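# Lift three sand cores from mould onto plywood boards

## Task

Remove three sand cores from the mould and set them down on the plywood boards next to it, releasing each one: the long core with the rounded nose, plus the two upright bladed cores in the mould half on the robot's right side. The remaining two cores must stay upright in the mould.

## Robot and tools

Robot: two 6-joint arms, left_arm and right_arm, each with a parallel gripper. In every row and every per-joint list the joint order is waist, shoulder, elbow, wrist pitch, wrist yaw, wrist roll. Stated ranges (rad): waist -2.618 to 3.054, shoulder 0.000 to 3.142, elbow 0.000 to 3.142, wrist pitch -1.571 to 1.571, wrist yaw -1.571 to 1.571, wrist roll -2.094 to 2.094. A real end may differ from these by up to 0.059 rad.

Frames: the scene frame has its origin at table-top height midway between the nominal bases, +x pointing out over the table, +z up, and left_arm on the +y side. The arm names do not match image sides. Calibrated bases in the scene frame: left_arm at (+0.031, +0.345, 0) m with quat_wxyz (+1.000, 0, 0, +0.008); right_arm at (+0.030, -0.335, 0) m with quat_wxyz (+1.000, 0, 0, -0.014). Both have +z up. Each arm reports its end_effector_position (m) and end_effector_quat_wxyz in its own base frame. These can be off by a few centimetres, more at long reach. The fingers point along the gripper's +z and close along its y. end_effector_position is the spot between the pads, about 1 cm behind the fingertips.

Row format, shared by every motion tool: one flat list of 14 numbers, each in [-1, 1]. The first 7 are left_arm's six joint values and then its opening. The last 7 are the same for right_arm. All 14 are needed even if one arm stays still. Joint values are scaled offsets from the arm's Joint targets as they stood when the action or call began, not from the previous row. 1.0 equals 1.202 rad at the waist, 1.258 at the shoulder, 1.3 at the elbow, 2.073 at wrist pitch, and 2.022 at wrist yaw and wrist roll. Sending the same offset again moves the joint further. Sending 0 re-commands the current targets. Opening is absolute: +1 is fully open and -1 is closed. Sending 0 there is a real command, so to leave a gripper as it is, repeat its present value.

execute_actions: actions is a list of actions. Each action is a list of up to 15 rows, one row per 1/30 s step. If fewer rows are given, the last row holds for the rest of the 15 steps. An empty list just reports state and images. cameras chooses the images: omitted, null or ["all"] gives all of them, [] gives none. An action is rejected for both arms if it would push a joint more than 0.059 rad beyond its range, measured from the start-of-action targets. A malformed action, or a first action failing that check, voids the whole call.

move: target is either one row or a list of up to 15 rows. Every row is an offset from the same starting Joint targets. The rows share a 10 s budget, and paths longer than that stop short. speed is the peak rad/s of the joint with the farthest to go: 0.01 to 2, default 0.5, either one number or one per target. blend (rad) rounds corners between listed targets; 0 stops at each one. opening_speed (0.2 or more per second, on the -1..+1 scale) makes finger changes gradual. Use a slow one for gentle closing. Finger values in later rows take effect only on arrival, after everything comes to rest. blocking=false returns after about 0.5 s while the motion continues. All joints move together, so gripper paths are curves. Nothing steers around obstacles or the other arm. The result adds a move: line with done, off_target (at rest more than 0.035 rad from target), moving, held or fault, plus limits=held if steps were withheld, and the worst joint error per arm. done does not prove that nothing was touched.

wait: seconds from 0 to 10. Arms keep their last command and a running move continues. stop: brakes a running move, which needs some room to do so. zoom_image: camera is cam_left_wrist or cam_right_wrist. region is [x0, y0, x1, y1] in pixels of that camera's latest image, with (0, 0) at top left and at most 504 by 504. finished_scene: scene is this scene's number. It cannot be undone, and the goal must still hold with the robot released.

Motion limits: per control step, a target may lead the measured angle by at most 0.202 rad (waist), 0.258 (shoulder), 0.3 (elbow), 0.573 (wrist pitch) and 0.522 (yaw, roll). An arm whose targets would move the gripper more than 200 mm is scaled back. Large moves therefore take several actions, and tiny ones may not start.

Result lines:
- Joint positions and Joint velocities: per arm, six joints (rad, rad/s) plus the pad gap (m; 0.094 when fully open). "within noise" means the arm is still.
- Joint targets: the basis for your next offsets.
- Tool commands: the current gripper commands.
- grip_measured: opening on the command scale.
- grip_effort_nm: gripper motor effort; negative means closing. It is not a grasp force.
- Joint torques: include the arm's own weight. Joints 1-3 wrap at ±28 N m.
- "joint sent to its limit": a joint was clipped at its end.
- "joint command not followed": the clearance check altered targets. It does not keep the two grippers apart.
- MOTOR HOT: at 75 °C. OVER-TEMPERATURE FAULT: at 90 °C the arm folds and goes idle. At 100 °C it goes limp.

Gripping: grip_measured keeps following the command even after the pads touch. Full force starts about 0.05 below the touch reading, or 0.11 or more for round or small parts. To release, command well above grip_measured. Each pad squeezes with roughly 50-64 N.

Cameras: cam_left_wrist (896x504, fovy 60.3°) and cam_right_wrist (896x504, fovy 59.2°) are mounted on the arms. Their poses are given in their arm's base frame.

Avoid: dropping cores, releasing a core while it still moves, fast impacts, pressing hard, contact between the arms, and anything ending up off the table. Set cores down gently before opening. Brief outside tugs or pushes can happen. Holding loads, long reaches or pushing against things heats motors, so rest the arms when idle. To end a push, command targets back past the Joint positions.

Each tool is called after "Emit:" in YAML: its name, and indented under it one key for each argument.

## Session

Emit:
execute_actions:
  actions: []

Scene clock: 0.00 s.
left_arm: end_effector_position=(+0.3919, -0.2703, +0.3417) grip_measured=+1.000 grip_effort_nm=n/a end_effector_quat_wxyz=(+0.564, +0.433, +0.543, -0.447) | right_arm: end_effector_position=(+0.3255, +0.0985, +0.1807) grip_measured=+1.000 grip_effort_nm=n/a end_effector_quat_wxyz=(+0.100, -0.217, +0.970, -0.037)
Joint positions: left_arm=[-0.271 1.676 1.232 0.519 1.072 -0.062 0.094] | right_arm=[0.342 1.662 1.591 -1.308 0.097 -0.107 0.094]
Joint velocities: within noise
Joint torques (N m): no reading
Heat: left arm: 32 °C; right arm: 34 °C.
Joint targets: left_arm=[-0.271 1.667 1.240 0.516 1.072 -0.062] | right_arm=[0.342 1.652 1.601 -1.306 0.099 -0.106]
Tool commands: left_gripper/opening=+1.0 right_gripper/opening=+1.0

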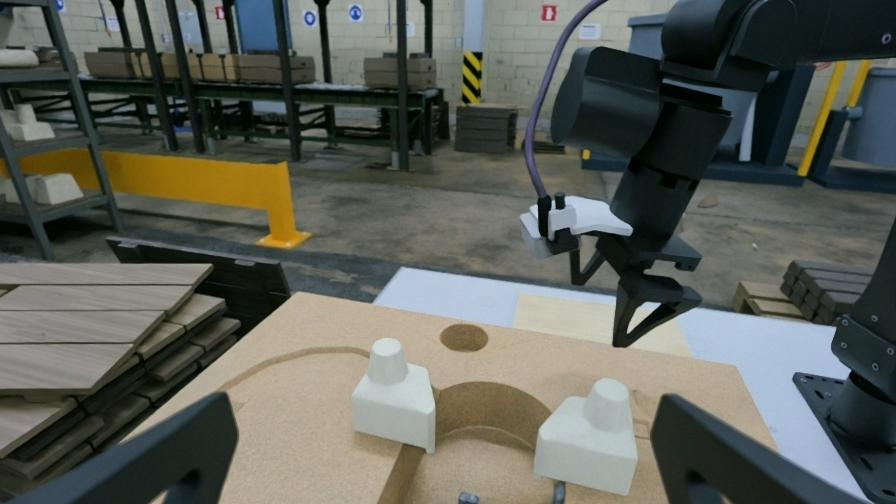

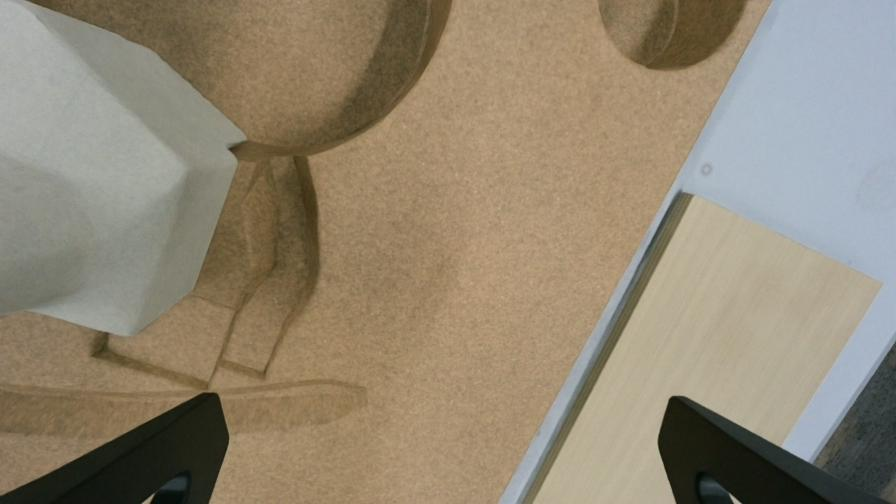

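Emit:
move:
  target:
    - [-0.02,-0.05,0.05,0,0,0,1,0,-0.24,0.115,0,0,0,1]
    - [-0.1905,-0.2917,0.4308,-0.8278,-0.5302,0.0307,0.6,0.1314,-0.28,0.153,0.051,-0.049,0.0524,0.6]
  speed: 1.0
  blend: [0.1,0]

Scene clock: 9.70 s.
left_arm: end_effector_position=(+0.2905, -0.1563, +0.3738) grip_measured=+0.602 grip_effort_nm=-0.066 end_effector_quat_wxyz=(+0.398, +0.221, +0.884, -0.105) | right_arm: end_effector_position=(+0.2882, +0.1547, +0.3633) grip_measured=+0.603 grip_effort_nm=-0.125 end_effector_quat_wxyz=(+0.381, -0.226, +0.892, +0.092)
Joint positions: left_arm=[-0.492 1.311 1.78 -1.192 0.008 -0.006 0.075] | right_arm=[0.493 1.318 1.771 -1.219 0.007 -0.006 0.075]
Joint torques (N m): left_arm=[-0.57 -3.89 6.12 1.78 -0.09 0.01] | right_arm=[0.64 -4.56 7.08 1.4 -0.08 0.03]
Joint targets: left_arm=[-0.500 1.300 1.800 -1.200 0.000 0.000] | right_arm=[0.500 1.300 1.800 -1.200 0.000 0.000]
move: done

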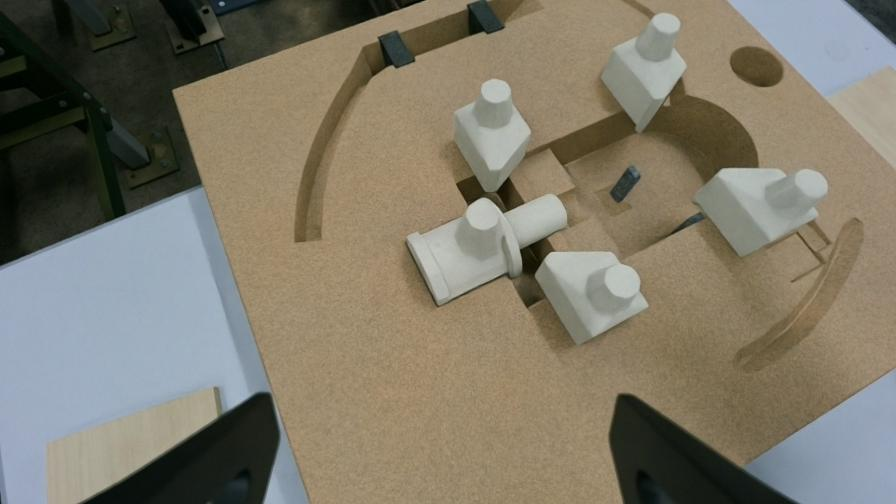

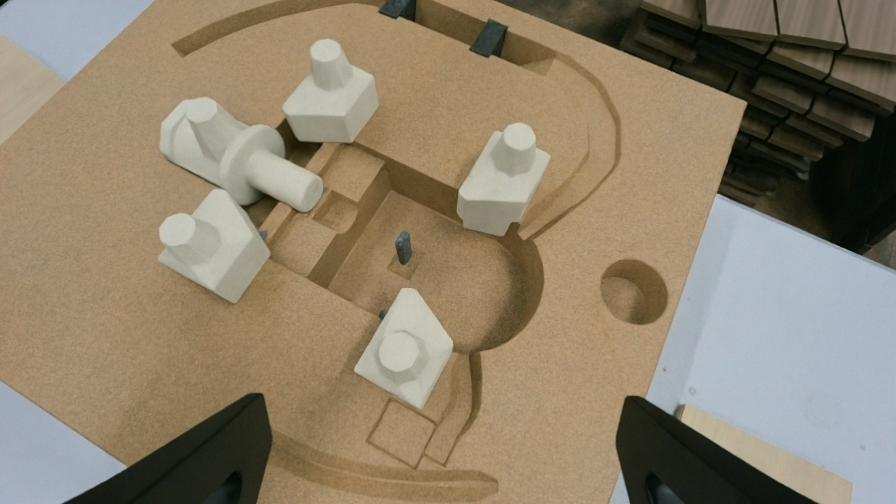

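Emit:
move:
  target: [0.1772,0.4515,-0.0692,0.1688,0.3017,0.3709,0.6,0.0524,0.1502,-0.2246,0.0531,0,0,0.6]
  speed: 0.8

Scene clock: 31.77 s.
left_arm: end_effector_position=(+0.4164, -0.2264, +0.2083) grip_measured=+0.602 grip_effort_nm=-0.061 end_effector_quat_wxyz=(+0.321, +0.524, +0.760, -0.212) | right_arm: end_effector_position=(+0.3042, +0.1889, +0.2280) grip_measured=+0.603 grip_effort_nm=-0.129 end_effector_quat_wxyz=(+0.233, -0.269, +0.933, +0.063)
Joint positions: left_arm=[-0.29 1.864 1.712 -0.858 0.588 0.743 0.075] | right_arm=[0.556 1.489 1.513 -1.108 0.006 -0.006 0.075]
Joint torques (N m): left_arm=[0.18 -8.42 5.19 1.48 0.55 0.01] | right_arm=[0.59 -5.2 5.18 1.05 -0.07 0.03]
Joint targets: left_arm=[-0.287 1.868 1.710 -0.850 0.610 0.750] | right_arm=[0.563 1.489 1.508 -1.090 0.000 0.000]
move: done

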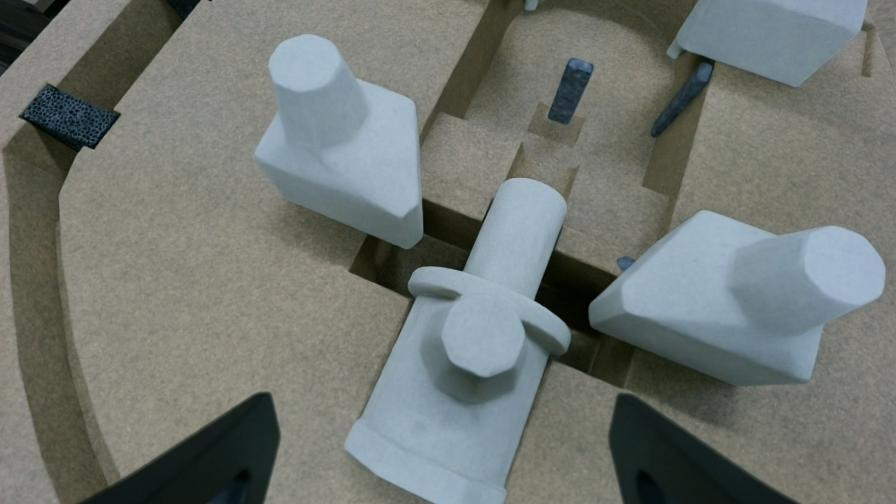

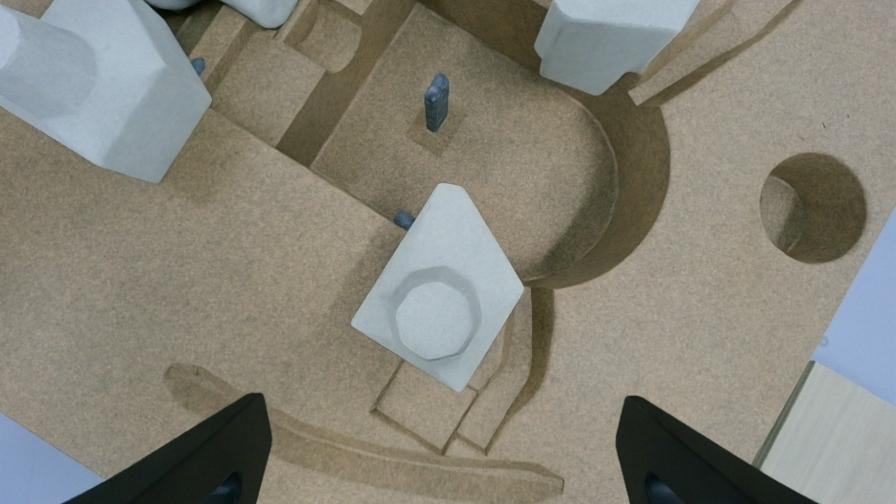

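Emit:
move:
  target: [-0.084,0.0572,-0.0923,0.1047,-0.0317,-0.0539,0.6,0.0125,0.0835,-0.1354,0.124,0,0,0.6]
  speed: 0.25

Scene clock: 46.93 s.
left_arm: end_effector_position=(+0.4196, -0.2671, +0.1634) grip_measured=+0.602 grip_effort_nm=-0.066 end_effector_quat_wxyz=(+0.320, +0.523, +0.760, -0.216) | right_arm: end_effector_position=(+0.3280, +0.2102, +0.1591) grip_measured=+0.603 grip_effort_nm=-0.129 end_effector_quat_wxyz=(+0.225, -0.276, +0.933, +0.062)
Joint positions: left_arm=[-0.382 1.92 1.599 -0.642 0.544 0.648 0.075] | right_arm=[0.57 1.589 1.34 -0.852 0.006 -0.006 0.075]
Joint torques (N m): left_arm=[-0.34 -7.8 4.66 1.55 0.33 -0.15] | right_arm=[0.7 -5.78 5.16 0.97 -0.07 0.03]
Joint targets: left_arm=[-0.388 1.939 1.590 -0.633 0.546 0.641] | right_arm=[0.578 1.594 1.332 -0.833 0.000 0.000]
move: done

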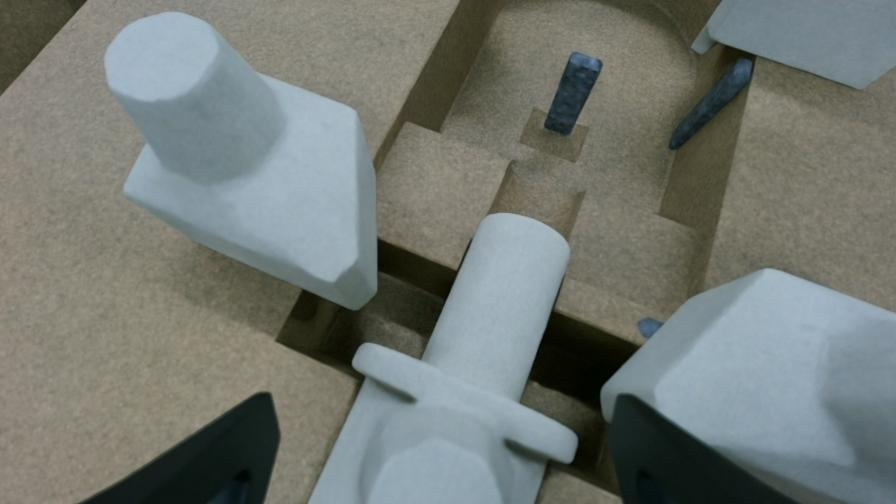

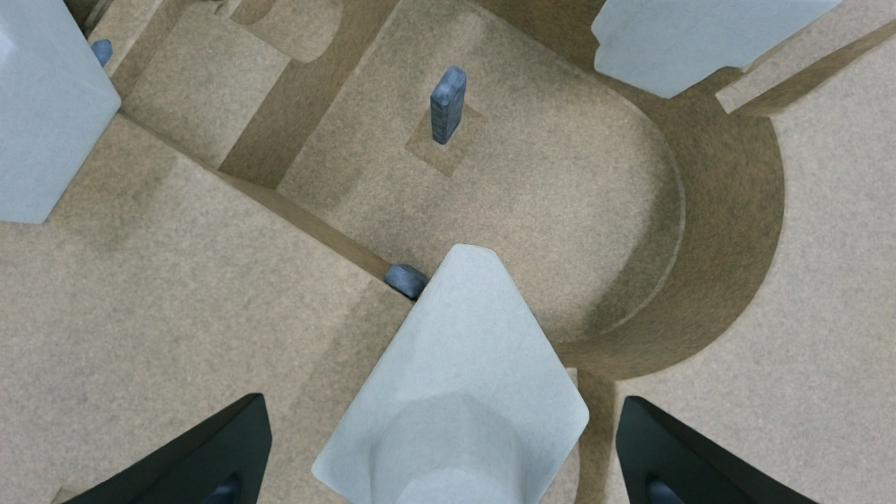

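Emit:
move:
  target: [0,0,0,0,0,0,-0.7,0,0,0,0,0,0,-0.7]
  opening_speed: 0.4

Scene clock: 53.70 s.
left_arm: end_effector_position=(+0.4208, -0.2669, +0.1637) grip_measured=-0.385 grip_effort_nm=-0.999 end_effector_quat_wxyz=(+0.322, +0.522, +0.760, -0.214) | right_arm: end_effector_position=(+0.3282, +0.2105, +0.1592) grip_measured=-0.401 grip_effort_nm=-1.004 end_effector_quat_wxyz=(+0.225, -0.276, +0.932, +0.063)
Joint positions: left_arm=[-0.382 1.92 1.599 -0.637 0.54 0.647 0.029] | right_arm=[0.57 1.589 1.34 -0.85 0.005 -0.006 0.028]
Joint torques (N m): left_arm=[-0.38 -7.82 4.68 1.51 0.37 -0.13] | right_arm=[0.68 -5.76 5.16 1 -0.06 0.02]
Joint targets: left_arm=[-0.388 1.939 1.590 -0.633 0.546 0.641] | right_arm=[0.578 1.594 1.332 -0.833 0.000 0.000]
move: done

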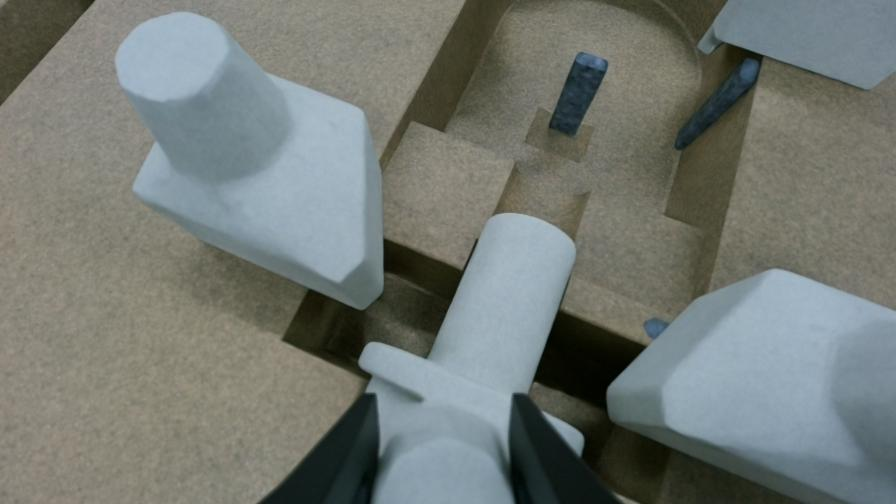

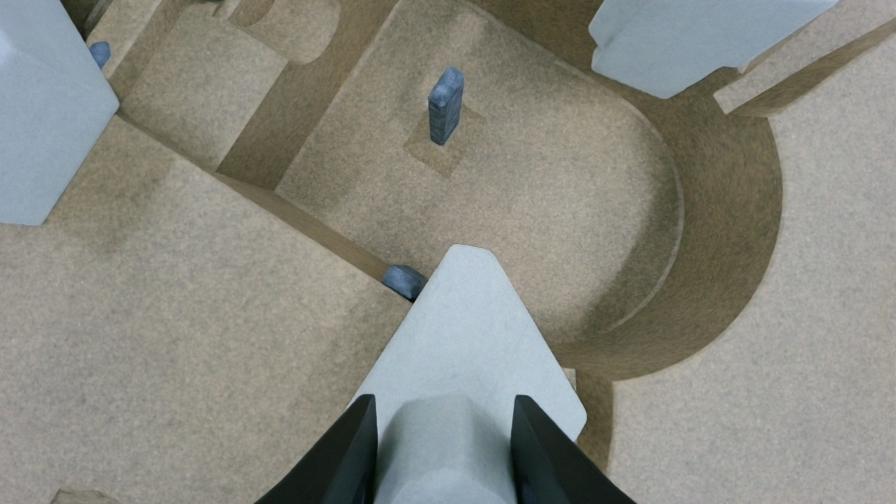

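Emit:
move:
  target:
    - [0,-0.0151,0.1662,-0.0589,0.0267,0,-0.7,0,0.0048,0.1754,-0.0757,0,0,-0.7]
    - [0,0.0076,0.3231,-0.1418,0.0267,0,-0.7,0,0.0445,0.3754,-0.1746,0,0,-0.7]
  speed: 0.25
  blend: [0.04,0]

Scene clock: 73.03 s.
left_arm: end_effector_position=(+0.4190, -0.2658, +0.2388) grip_measured=-0.385 grip_effort_nm=-1.004 end_effector_quat_wxyz=(+0.312, +0.521, +0.765, -0.215) | right_arm: end_effector_position=(+0.3274, +0.2104, +0.2480) grip_measured=-0.401 grip_effort_nm=-1.004 end_effector_quat_wxyz=(+0.222, -0.276, +0.933, +0.063)
Joint positions: left_arm=[-0.382 1.954 1.957 -0.983 0.538 0.647 0.029] | right_arm=[0.57 1.653 1.771 -1.224 0.003 -0.005 0.028]
Joint torques (N m): left_arm=[-0.42 -9.51 9.76 2.07 1.01 -0.12] | right_arm=[0.66 -6.57 9.35 1.11 -0.05 0.02]
Heat: left arm: 37 °C; right arm: 36 °C.
Joint targets: left_arm=[-0.388 1.949 2.010 -0.927 0.599 0.641] | right_arm=[0.578 1.650 1.820 -1.195 -0.001 0.000]
move: off_target (left_arm, right_arm); left_arm: the wrist yaw is farthest, 0.062 rad from its target; right_arm: the elbow is farthest, 0.049 rad from its target

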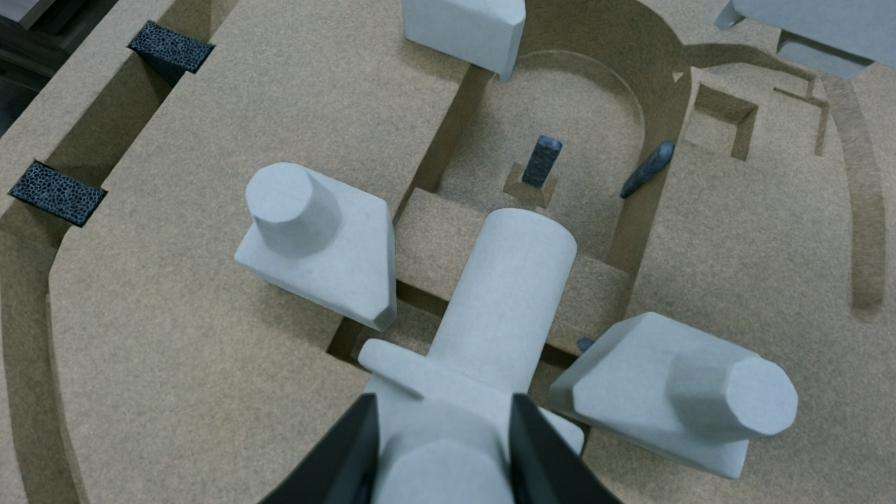

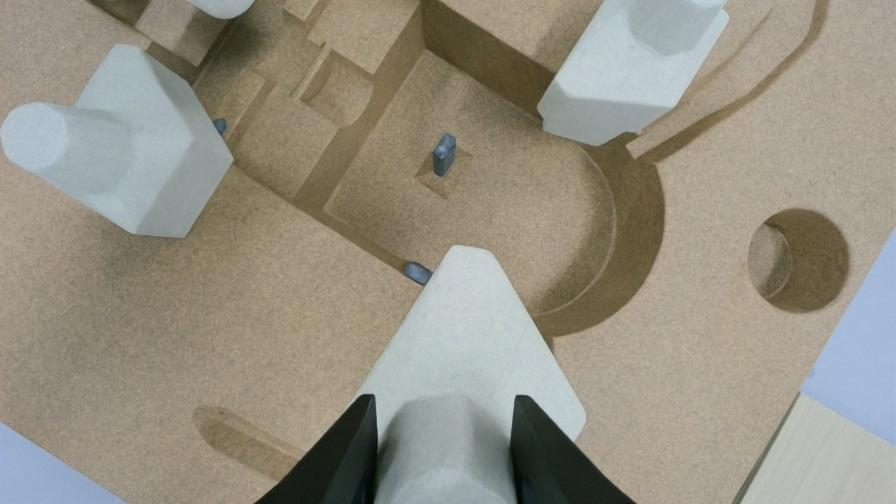

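Emit:
move:
  target:
    - [0.0815,-0.0779,0,-0.0449,0,0,-0.7,0,0,0,0,0,0,-0.7]
    - [0.3644,-0.2377,-0.2146,-0.0063,0,0,-0.7,-0.42,-0.2,-0.248,0.045,0,0,-0.7]
    - [0.9002,-0.5461,-0.7431,0.1529,0,0,-0.7,-0.847,-0.4054,-0.4962,0.0892,0,0,-0.7]
  speed: 0.55
  blend: [0.05,0.1,0]

Scene clock: 89.73 s.
left_arm: end_effector_position=(+0.3133, +0.1417, +0.1781) grip_measured=-0.386 grip_effort_nm=-1.004 end_effector_quat_wxyz=(+0.381, +0.058, +0.922, -0.023) | right_arm: end_effector_position=(+0.2550, -0.1173, +0.2029) grip_measured=-0.401 grip_effort_nm=-1.004 end_effector_quat_wxyz=(+0.240, +0.207, +0.947, -0.054)
Joint positions: left_arm=[0.691 1.318 1.031 -0.684 0.539 0.646 0.029] | right_arm=[-0.435 1.172 1.17 -1.073 0 -0.005 0.028]
Joint torques (N m): left_arm=[0.31 -8.35 6.48 2.27 1 -0.14] | right_arm=[-0.44 -5.3 5.93 1.46 -0.01 0.02]
Joint targets: left_arm=[0.694 1.262 1.044 -0.610 0.600 0.641] | right_arm=[-0.440 1.140 1.174 -1.010 0.000 0.000]
move: off_target (left_arm, right_arm); blend cut to 0.049 rad at target 1; left_arm: the wrist pitch is farthest, 0.074 rad from its target; right_arm: the wrist pitch is farthest, 0.063 rad from its target

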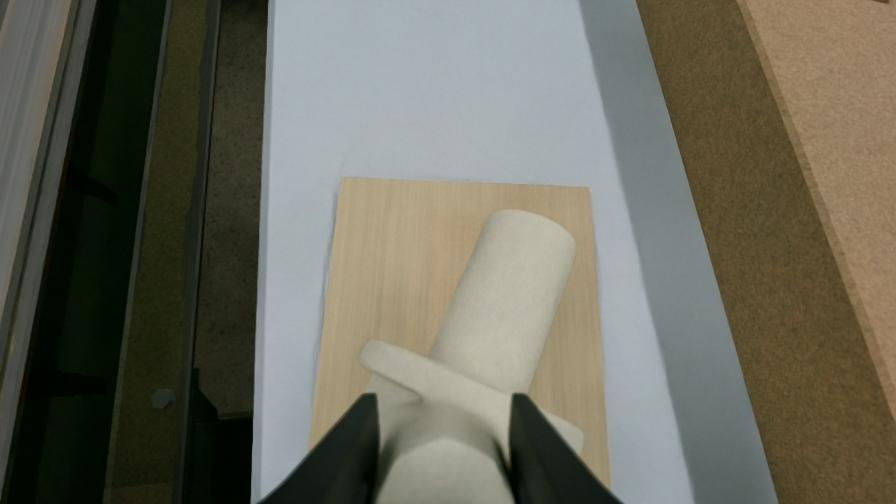

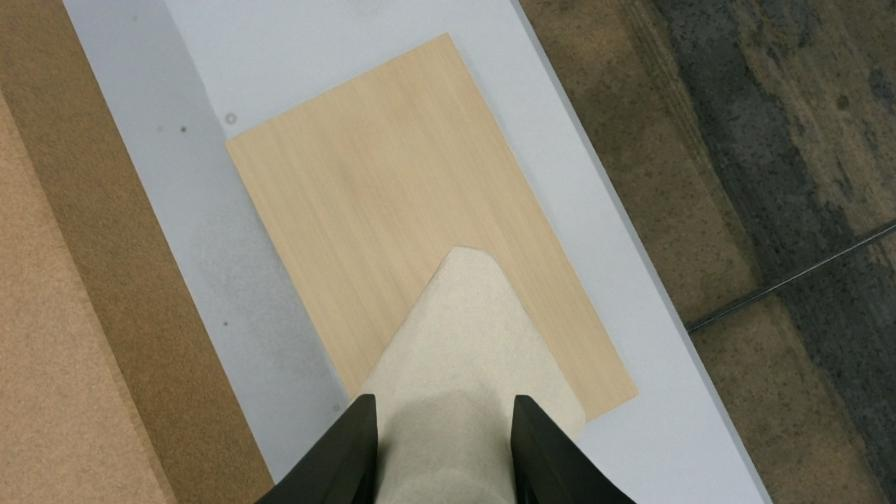

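Emit:
move:
  target: [0,-0.0016,-0.1385,0.0917,0,0,-0.7,0,-0.0008,-0.2469,0.1447,0,0,-0.7]
  speed: 0.25

Scene clock: 97.17 s.
left_arm: end_effector_position=(+0.3097, +0.1386, +0.1356) grip_measured=-0.386 grip_effort_nm=-0.999 end_effector_quat_wxyz=(+0.385, +0.060, +0.921, -0.020) | right_arm: end_effector_position=(+0.2565, -0.1180, +0.1205) grip_measured=-0.401 grip_effort_nm=-1.004 end_effector_quat_wxyz=(+0.231, +0.207, +0.949, -0.052)
Joint positions: left_arm=[0.691 1.314 0.852 -0.497 0.539 0.646 0.029] | right_arm=[-0.435 1.169 0.847 -0.771 0 -0.005 0.028]
Joint torques (N m): left_arm=[0.34 -8.12 6.3 2.35 0.97 -0.11] | right_arm=[-0.44 -5.31 6.27 1.43 -0.02 0.01]
Joint targets: left_arm=[0.694 1.260 0.864 -0.420 0.600 0.641] | right_arm=[-0.440 1.139 0.854 -0.710 0.000 0.000]
move: off_target (left_arm, right_arm); left_arm: the wrist pitch is farthest, 0.077 rad from its target; right_arm: the wrist pitch is farthest, 0.061 rad from its target

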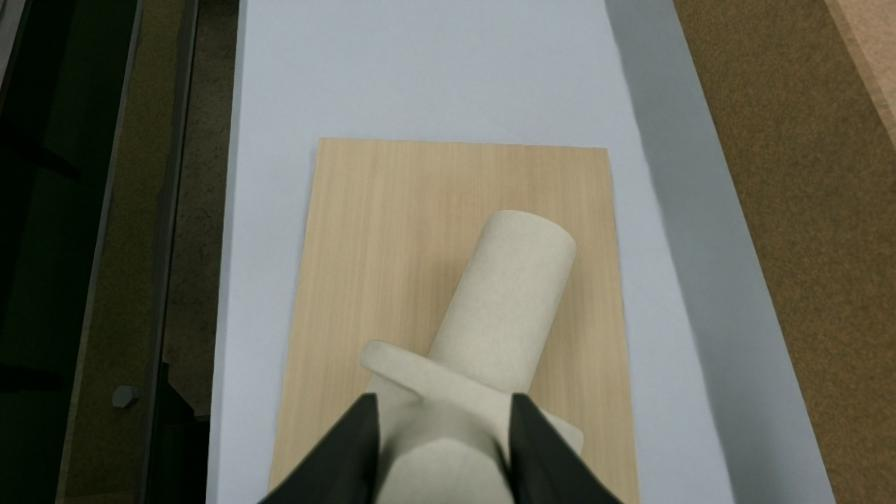

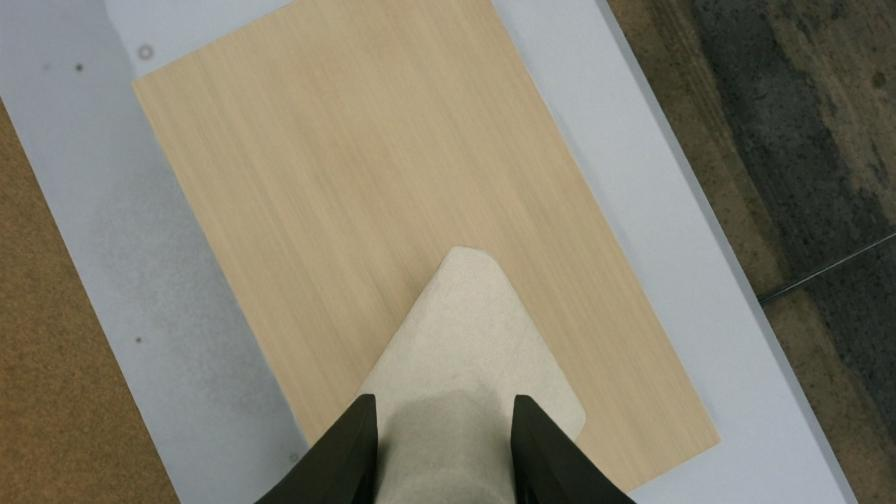

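Emit:
move:
  target: [0,0,-0.022,0.014,0,0,-0.7,0,0,-0.018,0.011,0,0,-0.7]
  speed: 0.1

Scene clock: 99.30 s.
left_arm: end_effector_position=(+0.3086, +0.1377, +0.1293) grip_measured=-0.386 grip_effort_nm=-1.004 end_effector_quat_wxyz=(+0.386, +0.060, +0.920, -0.019) | right_arm: end_effector_position=(+0.2578, -0.1186, +0.1177) grip_measured=-0.402 grip_effort_nm=-1.004 end_effector_quat_wxyz=(+0.235, +0.207, +0.948, -0.053)
Joint positions: left_arm=[0.691 1.313 0.824 -0.469 0.539 0.646 0.029] | right_arm=[-0.435 1.169 0.833 -0.748 0 -0.005 0.028]
Joint torques (N m): left_arm=[0.42 -7.9 6.12 2.33 1.01 -0.11] | right_arm=[-0.43 -5.26 5.64 1.44 0 0.01]
Joint targets: left_arm=[0.694 1.260 0.835 -0.391 0.599 0.641] | right_arm=[-0.440 1.139 0.830 -0.687 0.000 0.000]
move: off_target (left_arm, right_arm); left_arm: the wrist pitch is farthest, 0.078 rad from its target; right_arm: the wrist pitch is farthest, 0.061 rad from its target

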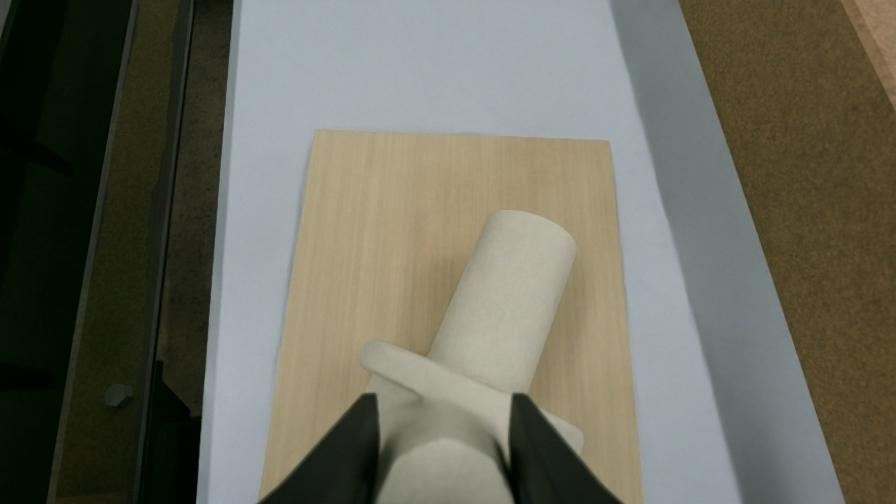

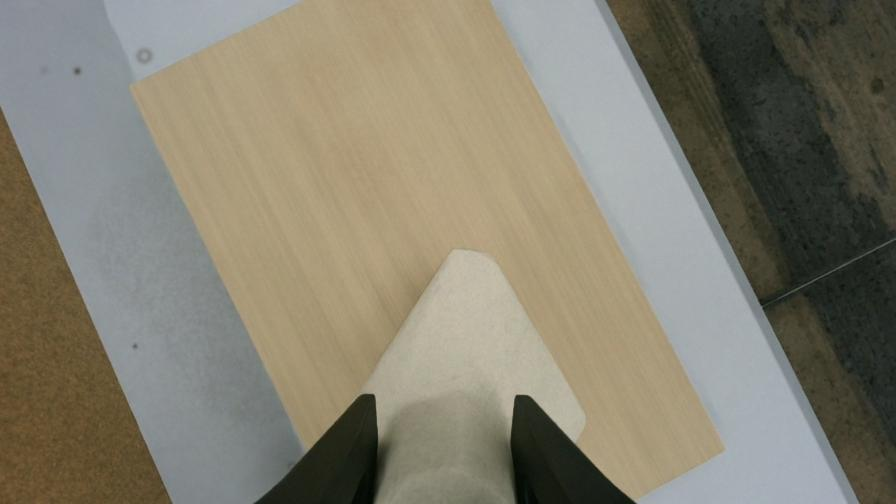

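Emit:
move:
  target: [0,0,-0.03,0.018,0,0,-0.7,0,0,-0.012,0.005,0,0,-0.7]
  speed: 0.1

Scene clock: 102.07 s.
left_arm: end_effector_position=(+0.3097, +0.1359, +0.1276) grip_measured=-0.386 grip_effort_nm=-1.004 end_effector_quat_wxyz=(+0.397, +0.063, +0.915, -0.017) | right_arm: end_effector_position=(+0.2584, -0.1189, +0.1173) grip_measured=-0.402 grip_effort_nm=-1.009 end_effector_quat_wxyz=(+0.241, +0.207, +0.947, -0.054)
Joint positions: left_arm=[0.691 1.303 0.793 -0.423 0.553 0.642 0.029] | right_arm=[-0.435 1.161 0.821 -0.732 0 -0.005 0.028]
Joint torques (N m): left_arm=[0.4 -7.09 5.52 2.24 0.84 -0.1] | right_arm=[-0.46 -4.57 5.37 1.41 -0.02 0.02]
Joint targets: left_arm=[0.694 1.260 0.796 -0.354 0.599 0.641] | right_arm=[-0.440 1.139 0.814 -0.677 0.000 0.000]
move: off_target (left_arm, right_arm); left_arm: the wrist pitch is farthest, 0.069 rad from its target; right_arm: the wrist pitch is farthest, 0.056 rad from its target

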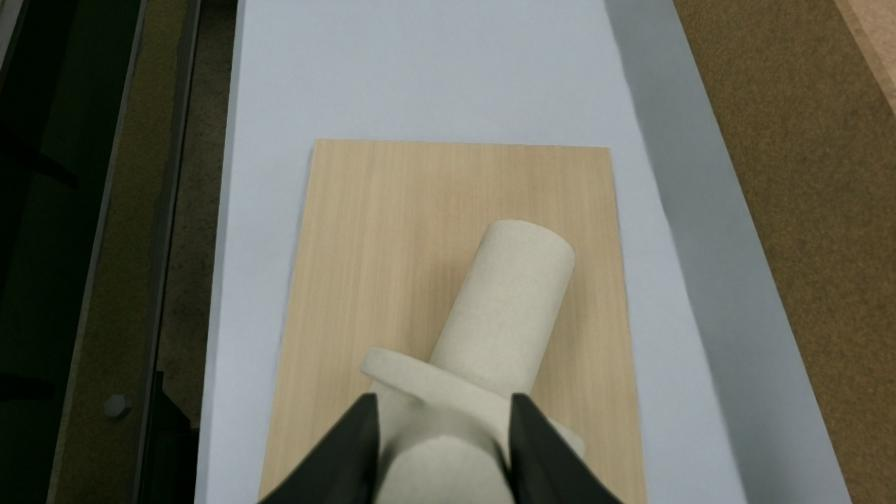

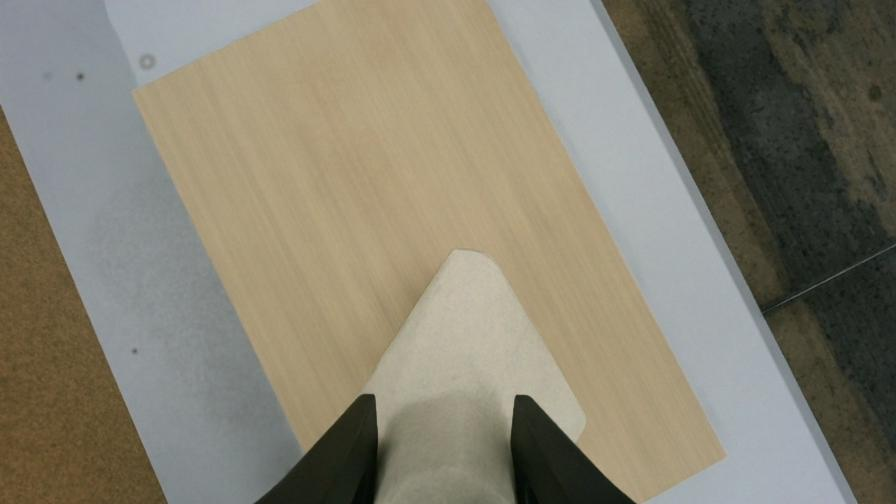

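Emit:
move:
  target: [0,0,0,0,0,0,0.0,0,0,0,0,0,0,0.0]
  opening_speed: 0.2

Scene clock: 106.93 s.
left_arm: end_effector_position=(+0.3190, +0.1382, +0.1448) grip_measured=-0.002 grip_effort_nm=0.129 end_effector_quat_wxyz=(+0.431, +0.079, +0.899, -0.001) | right_arm: end_effector_position=(+0.2642, -0.1205, +0.1208) grip_measured=-0.003 grip_effort_nm=0.178 end_effector_quat_wxyz=(+0.255, +0.205, +0.943, -0.054)
Joint positions: left_arm=[0.691 1.282 0.793 -0.361 0.58 0.642 0.047] | right_arm=[-0.435 1.16 0.821 -0.705 -0.006 -0.005 0.047]
Joint torques (N m): left_arm=[0.23 -5.37 5.74 1.71 0.54 -0.08] | right_arm=[-0.46 -4.52 5.39 1.18 0.04 0.01]
Joint targets: left_arm=[0.694 1.260 0.796 -0.354 0.600 0.641] | right_arm=[-0.440 1.139 0.814 -0.677 0.000 0.000]
move: done

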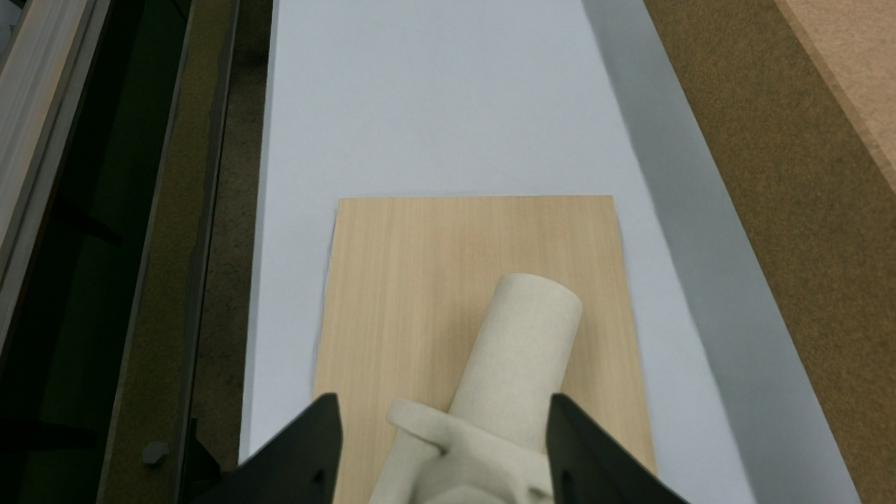

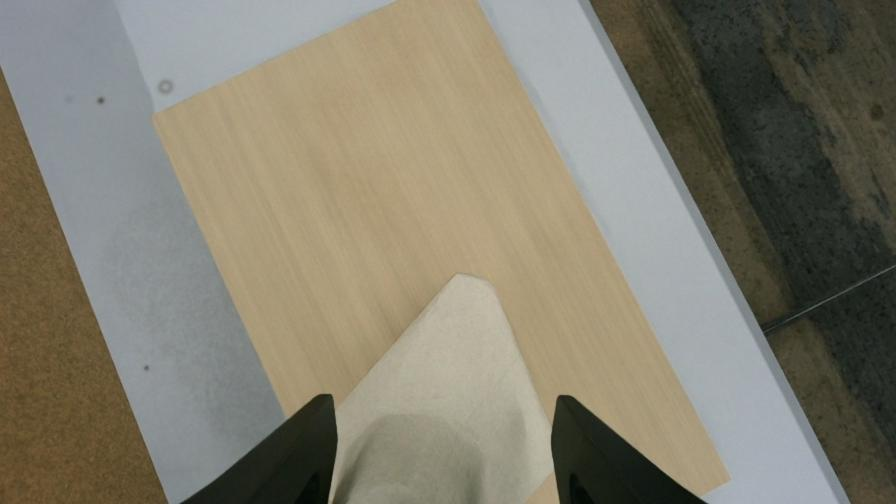

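Emit:
move:
  target: [0,0,0,0,0,0,0.5,0,0,0,0,0,0,0.5]
  opening_speed: 0.5
  cameras: []

Emit:
move:
  target: [0.083,-0.175,0,-0.072,0,0,0.5,0,-0.2,0.038,-0.096,0,0,0.5]
  speed: 0.2

Scene clock: 112.87 s.
move: done

Scene clock: 114.70 s.
left_arm: end_effector_position=(+0.2820, +0.1450, +0.1921) grip_measured=+0.498 grip_effort_nm=0.129 end_effector_quat_wxyz=(+0.459, +0.050, +0.885, +0.050) | right_arm: end_effector_position=(+0.2300, -0.1045, +0.1703) grip_measured=+0.497 grip_effort_nm=0.178 end_effector_quat_wxyz=(+0.309, +0.201, +0.927, -0.066)
Joint positions: left_arm=[0.786 1.057 0.793 -0.491 0.582 0.642 0.07] | right_arm=[-0.435 0.897 0.833 -0.863 -0.006 -0.005 0.07]
Joint torques (N m): left_arm=[0.66 -3.58 5.91 1.64 0.5 -0.07] | right_arm=[-0.44 -1.8 8.32 0.97 0.04 0.01]
Joint targets: left_arm=[0.794 1.040 0.796 -0.503 0.600 0.641] | right_arm=[-0.440 0.887 0.864 -0.876 0.000 0.000]
move: done

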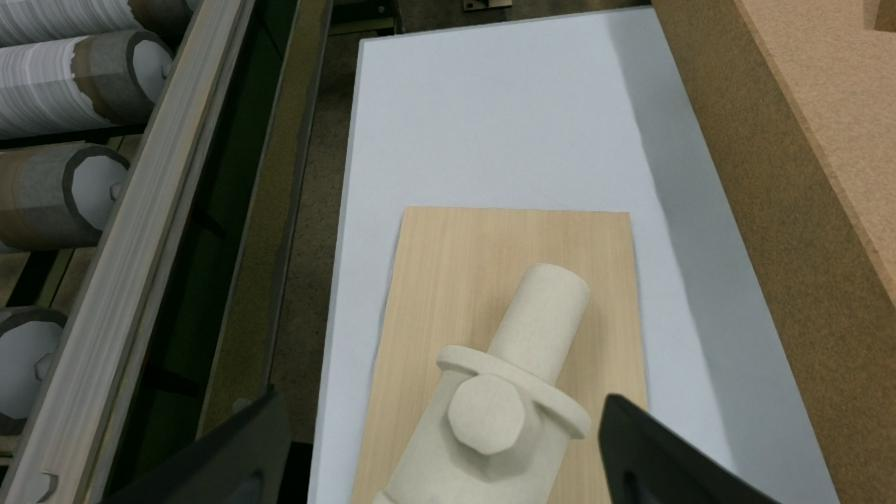

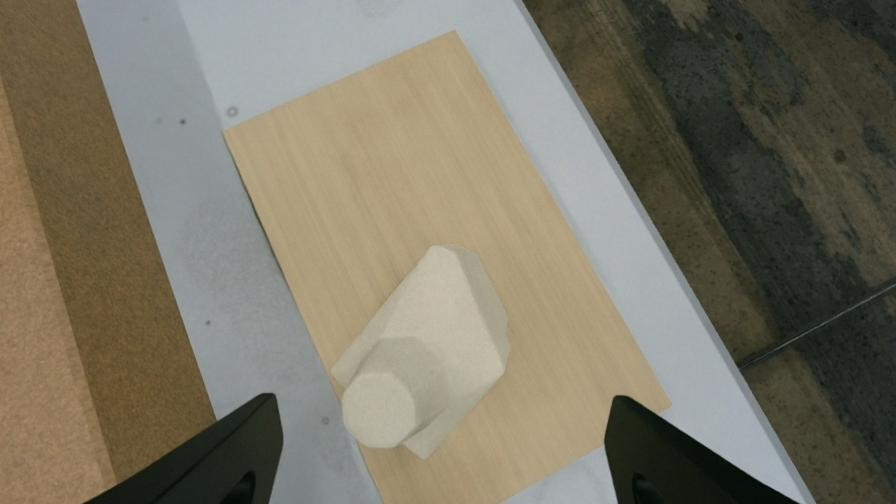

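Emit:
move:
  target:
    - [0,-0.16,0.15,0,0,0,0.5,0,-0.16,0.115,0,0,0,0.6]
    - [-1.0,-0.19,0.3077,-0.0748,-0.2967,-0.317,0.5,0.6889,0.7623,0.6354,0.1298,0,0,0.6]
  speed: 0.8
  blend: [0.1,0]

Scene clock: 123.17 s.
left_arm: end_effector_position=(+0.2618, -0.1114, +0.3820) grip_measured=+0.498 grip_effort_nm=0.125 end_effector_quat_wxyz=(+0.586, +0.165, +0.784, -0.120) | right_arm: end_effector_position=(+0.4745, +0.1986, +0.2045) grip_measured=+0.597 grip_effort_nm=0.178 end_effector_quat_wxyz=(+0.362, -0.184, +0.911, +0.073)
Joint positions: left_arm=[-0.4 0.811 1.172 -0.65 0.009 0.008 0.07] | right_arm=[0.393 1.847 1.657 -0.625 -0.004 -0.004 0.075]
Joint torques (N m): left_arm=[-0.61 -0.75 7.12 2.11 -0.07 -0.14] | right_arm=[-0.42 -8.64 8.72 1.35 0.02 0.01]
Joint targets: left_arm=[-0.408 0.801 1.196 -0.658 0.000 0.000] | right_arm=[0.388 1.846 1.690 -0.607 0.000 0.000]
move: done

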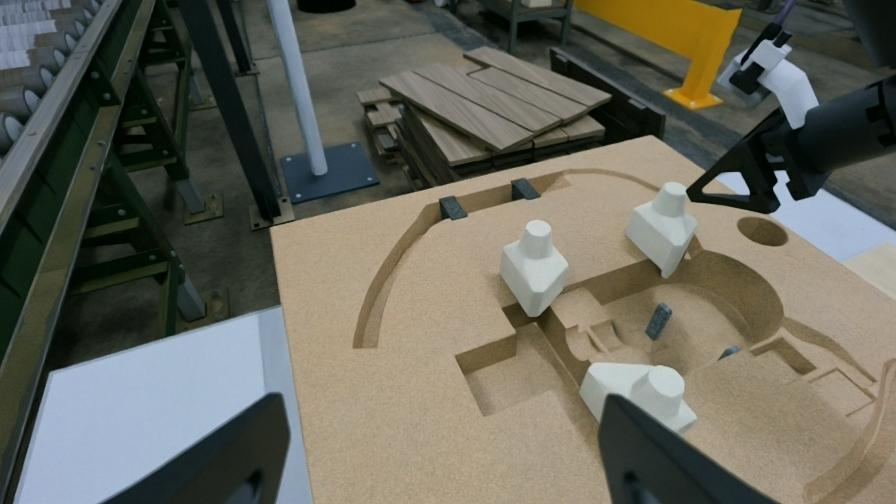

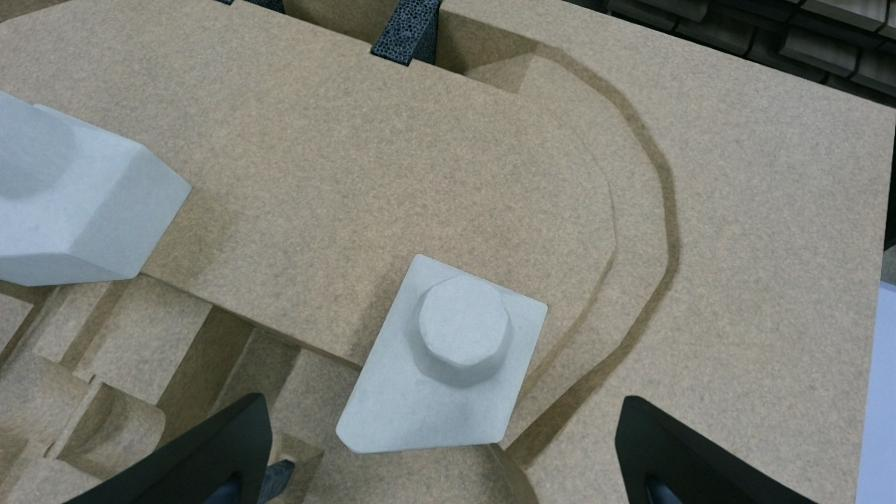

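Emit:
move:
  target: [-0.7,0,0,0,0,0,0.5,-0.0108,0.1304,0.0077,0.0695,0,0,0.6]
  speed: 0.6

Scene clock: 130.50 s.
left_arm: end_effector_position=(+0.0922, -0.2692, +0.3818) grip_measured=+0.498 grip_effort_nm=0.125 end_effector_quat_wxyz=(+0.486, +0.469, +0.650, -0.348) | right_arm: end_effector_position=(+0.5104, +0.2074, +0.1543) grip_measured=+0.597 grip_effort_nm=0.178 end_effector_quat_wxyz=(+0.362, -0.179, +0.912, +0.071)
Joint positions: left_arm=[-1.242 0.811 1.172 -0.65 0.004 0.006 0.07] | right_arm=[0.383 1.999 1.665 -0.482 -0.004 -0.004 0.075]
Joint torques (N m): left_arm=[-0.51 -0.79 6.99 2.12 -0.02 -0.14] | right_arm=[-0.75 -8.88 8.9 1.31 0.01 0]
Joint targets: left_arm=[-1.250 0.801 1.196 -0.658 0.000 0.000] | right_arm=[0.375 2.010 1.700 -0.463 0.000 0.000]
move: done

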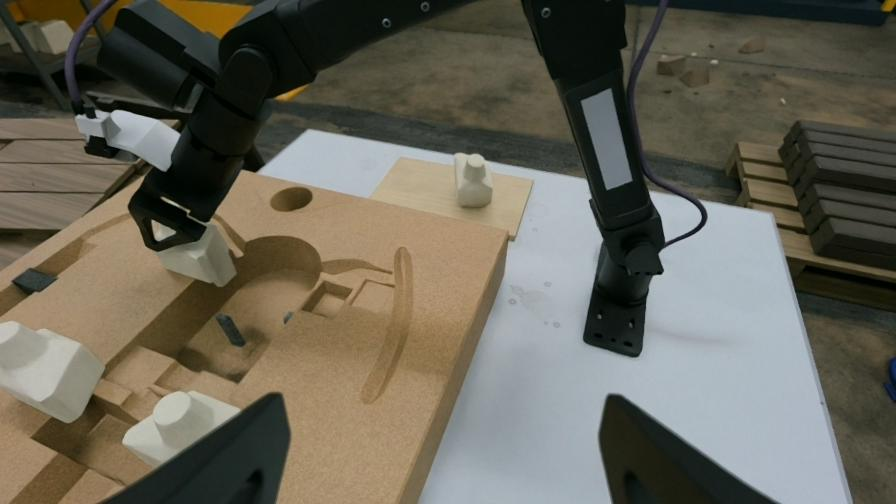

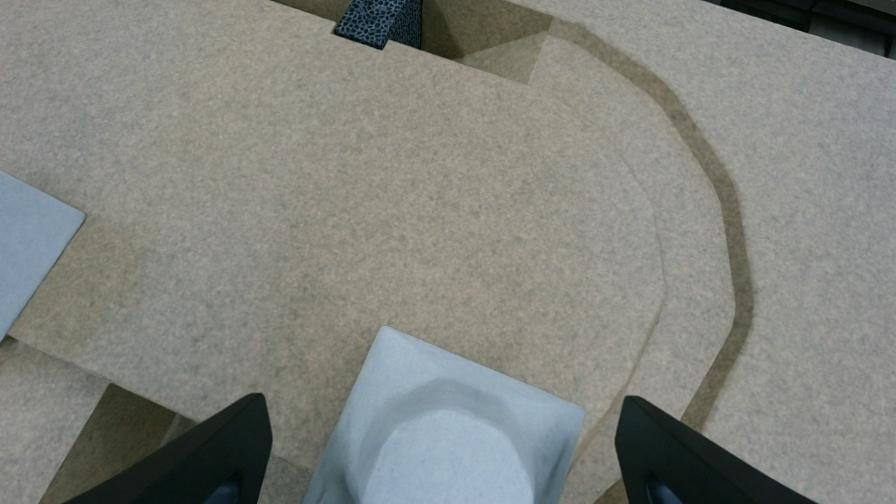

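Emit:
move:
  target: [0,0,0,0,0,0,0.5,0,0,0.0192,0,0,0,0.6]
  speed: 0.2
  cameras: []

Emit:
move:
  target: [0,0,0,0,0,0,0.5,0,0,0,0,0,0,-0.7]
  opening_speed: 0.4
  cameras: ["cam_right_wrist"]

Scene clock: 134.50 s.
move: done

Scene clock: 137.97 s.
left_arm: end_effector_position=(+0.0922, -0.2692, +0.3818) grip_measured=+0.498 grip_effort_nm=0.115 end_effector_quat_wxyz=(+0.486, +0.469, +0.650, -0.348) | right_arm: end_effector_position=(+0.5158, +0.2095, +0.1661) grip_measured=-0.379 grip_effort_nm=-1.004 end_effector_quat_wxyz=(+0.375, -0.178, +0.907, +0.074)
Joint positions: left_arm=[-1.242 0.811 1.172 -0.65 0.004 0.006 0.07] | right_arm=[0.383 1.999 1.692 -0.479 -0.004 -0.004 0.029]
Joint torques (N m): left_arm=[-0.58 -0.77 7.12 2.1 -0.03 -0.12] | right_arm=[-0.66 -8.94 8.81 1.37 0.02 0.01]
Joint targets: left_arm=[-1.250 0.801 1.196 -0.658 0.000 0.000] | right_arm=[0.375 2.010 1.725 -0.463 0.000 0.000]
move: done
Images, in order: cam_right_wrist.

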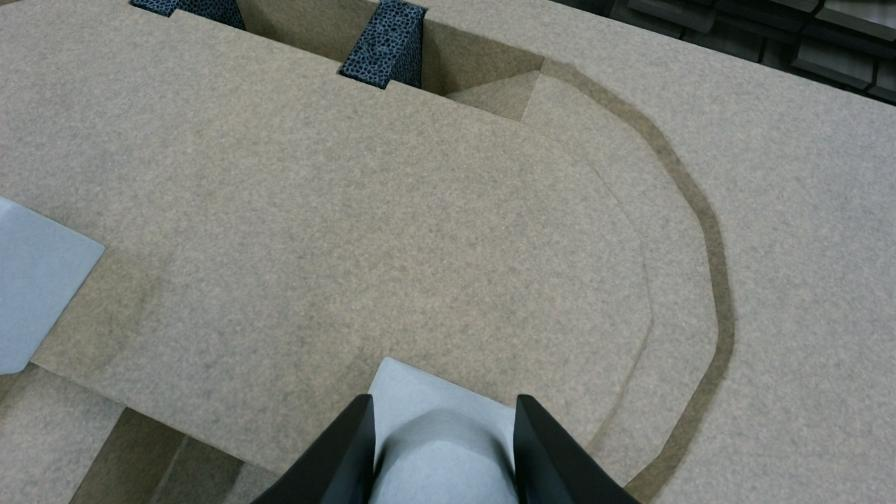

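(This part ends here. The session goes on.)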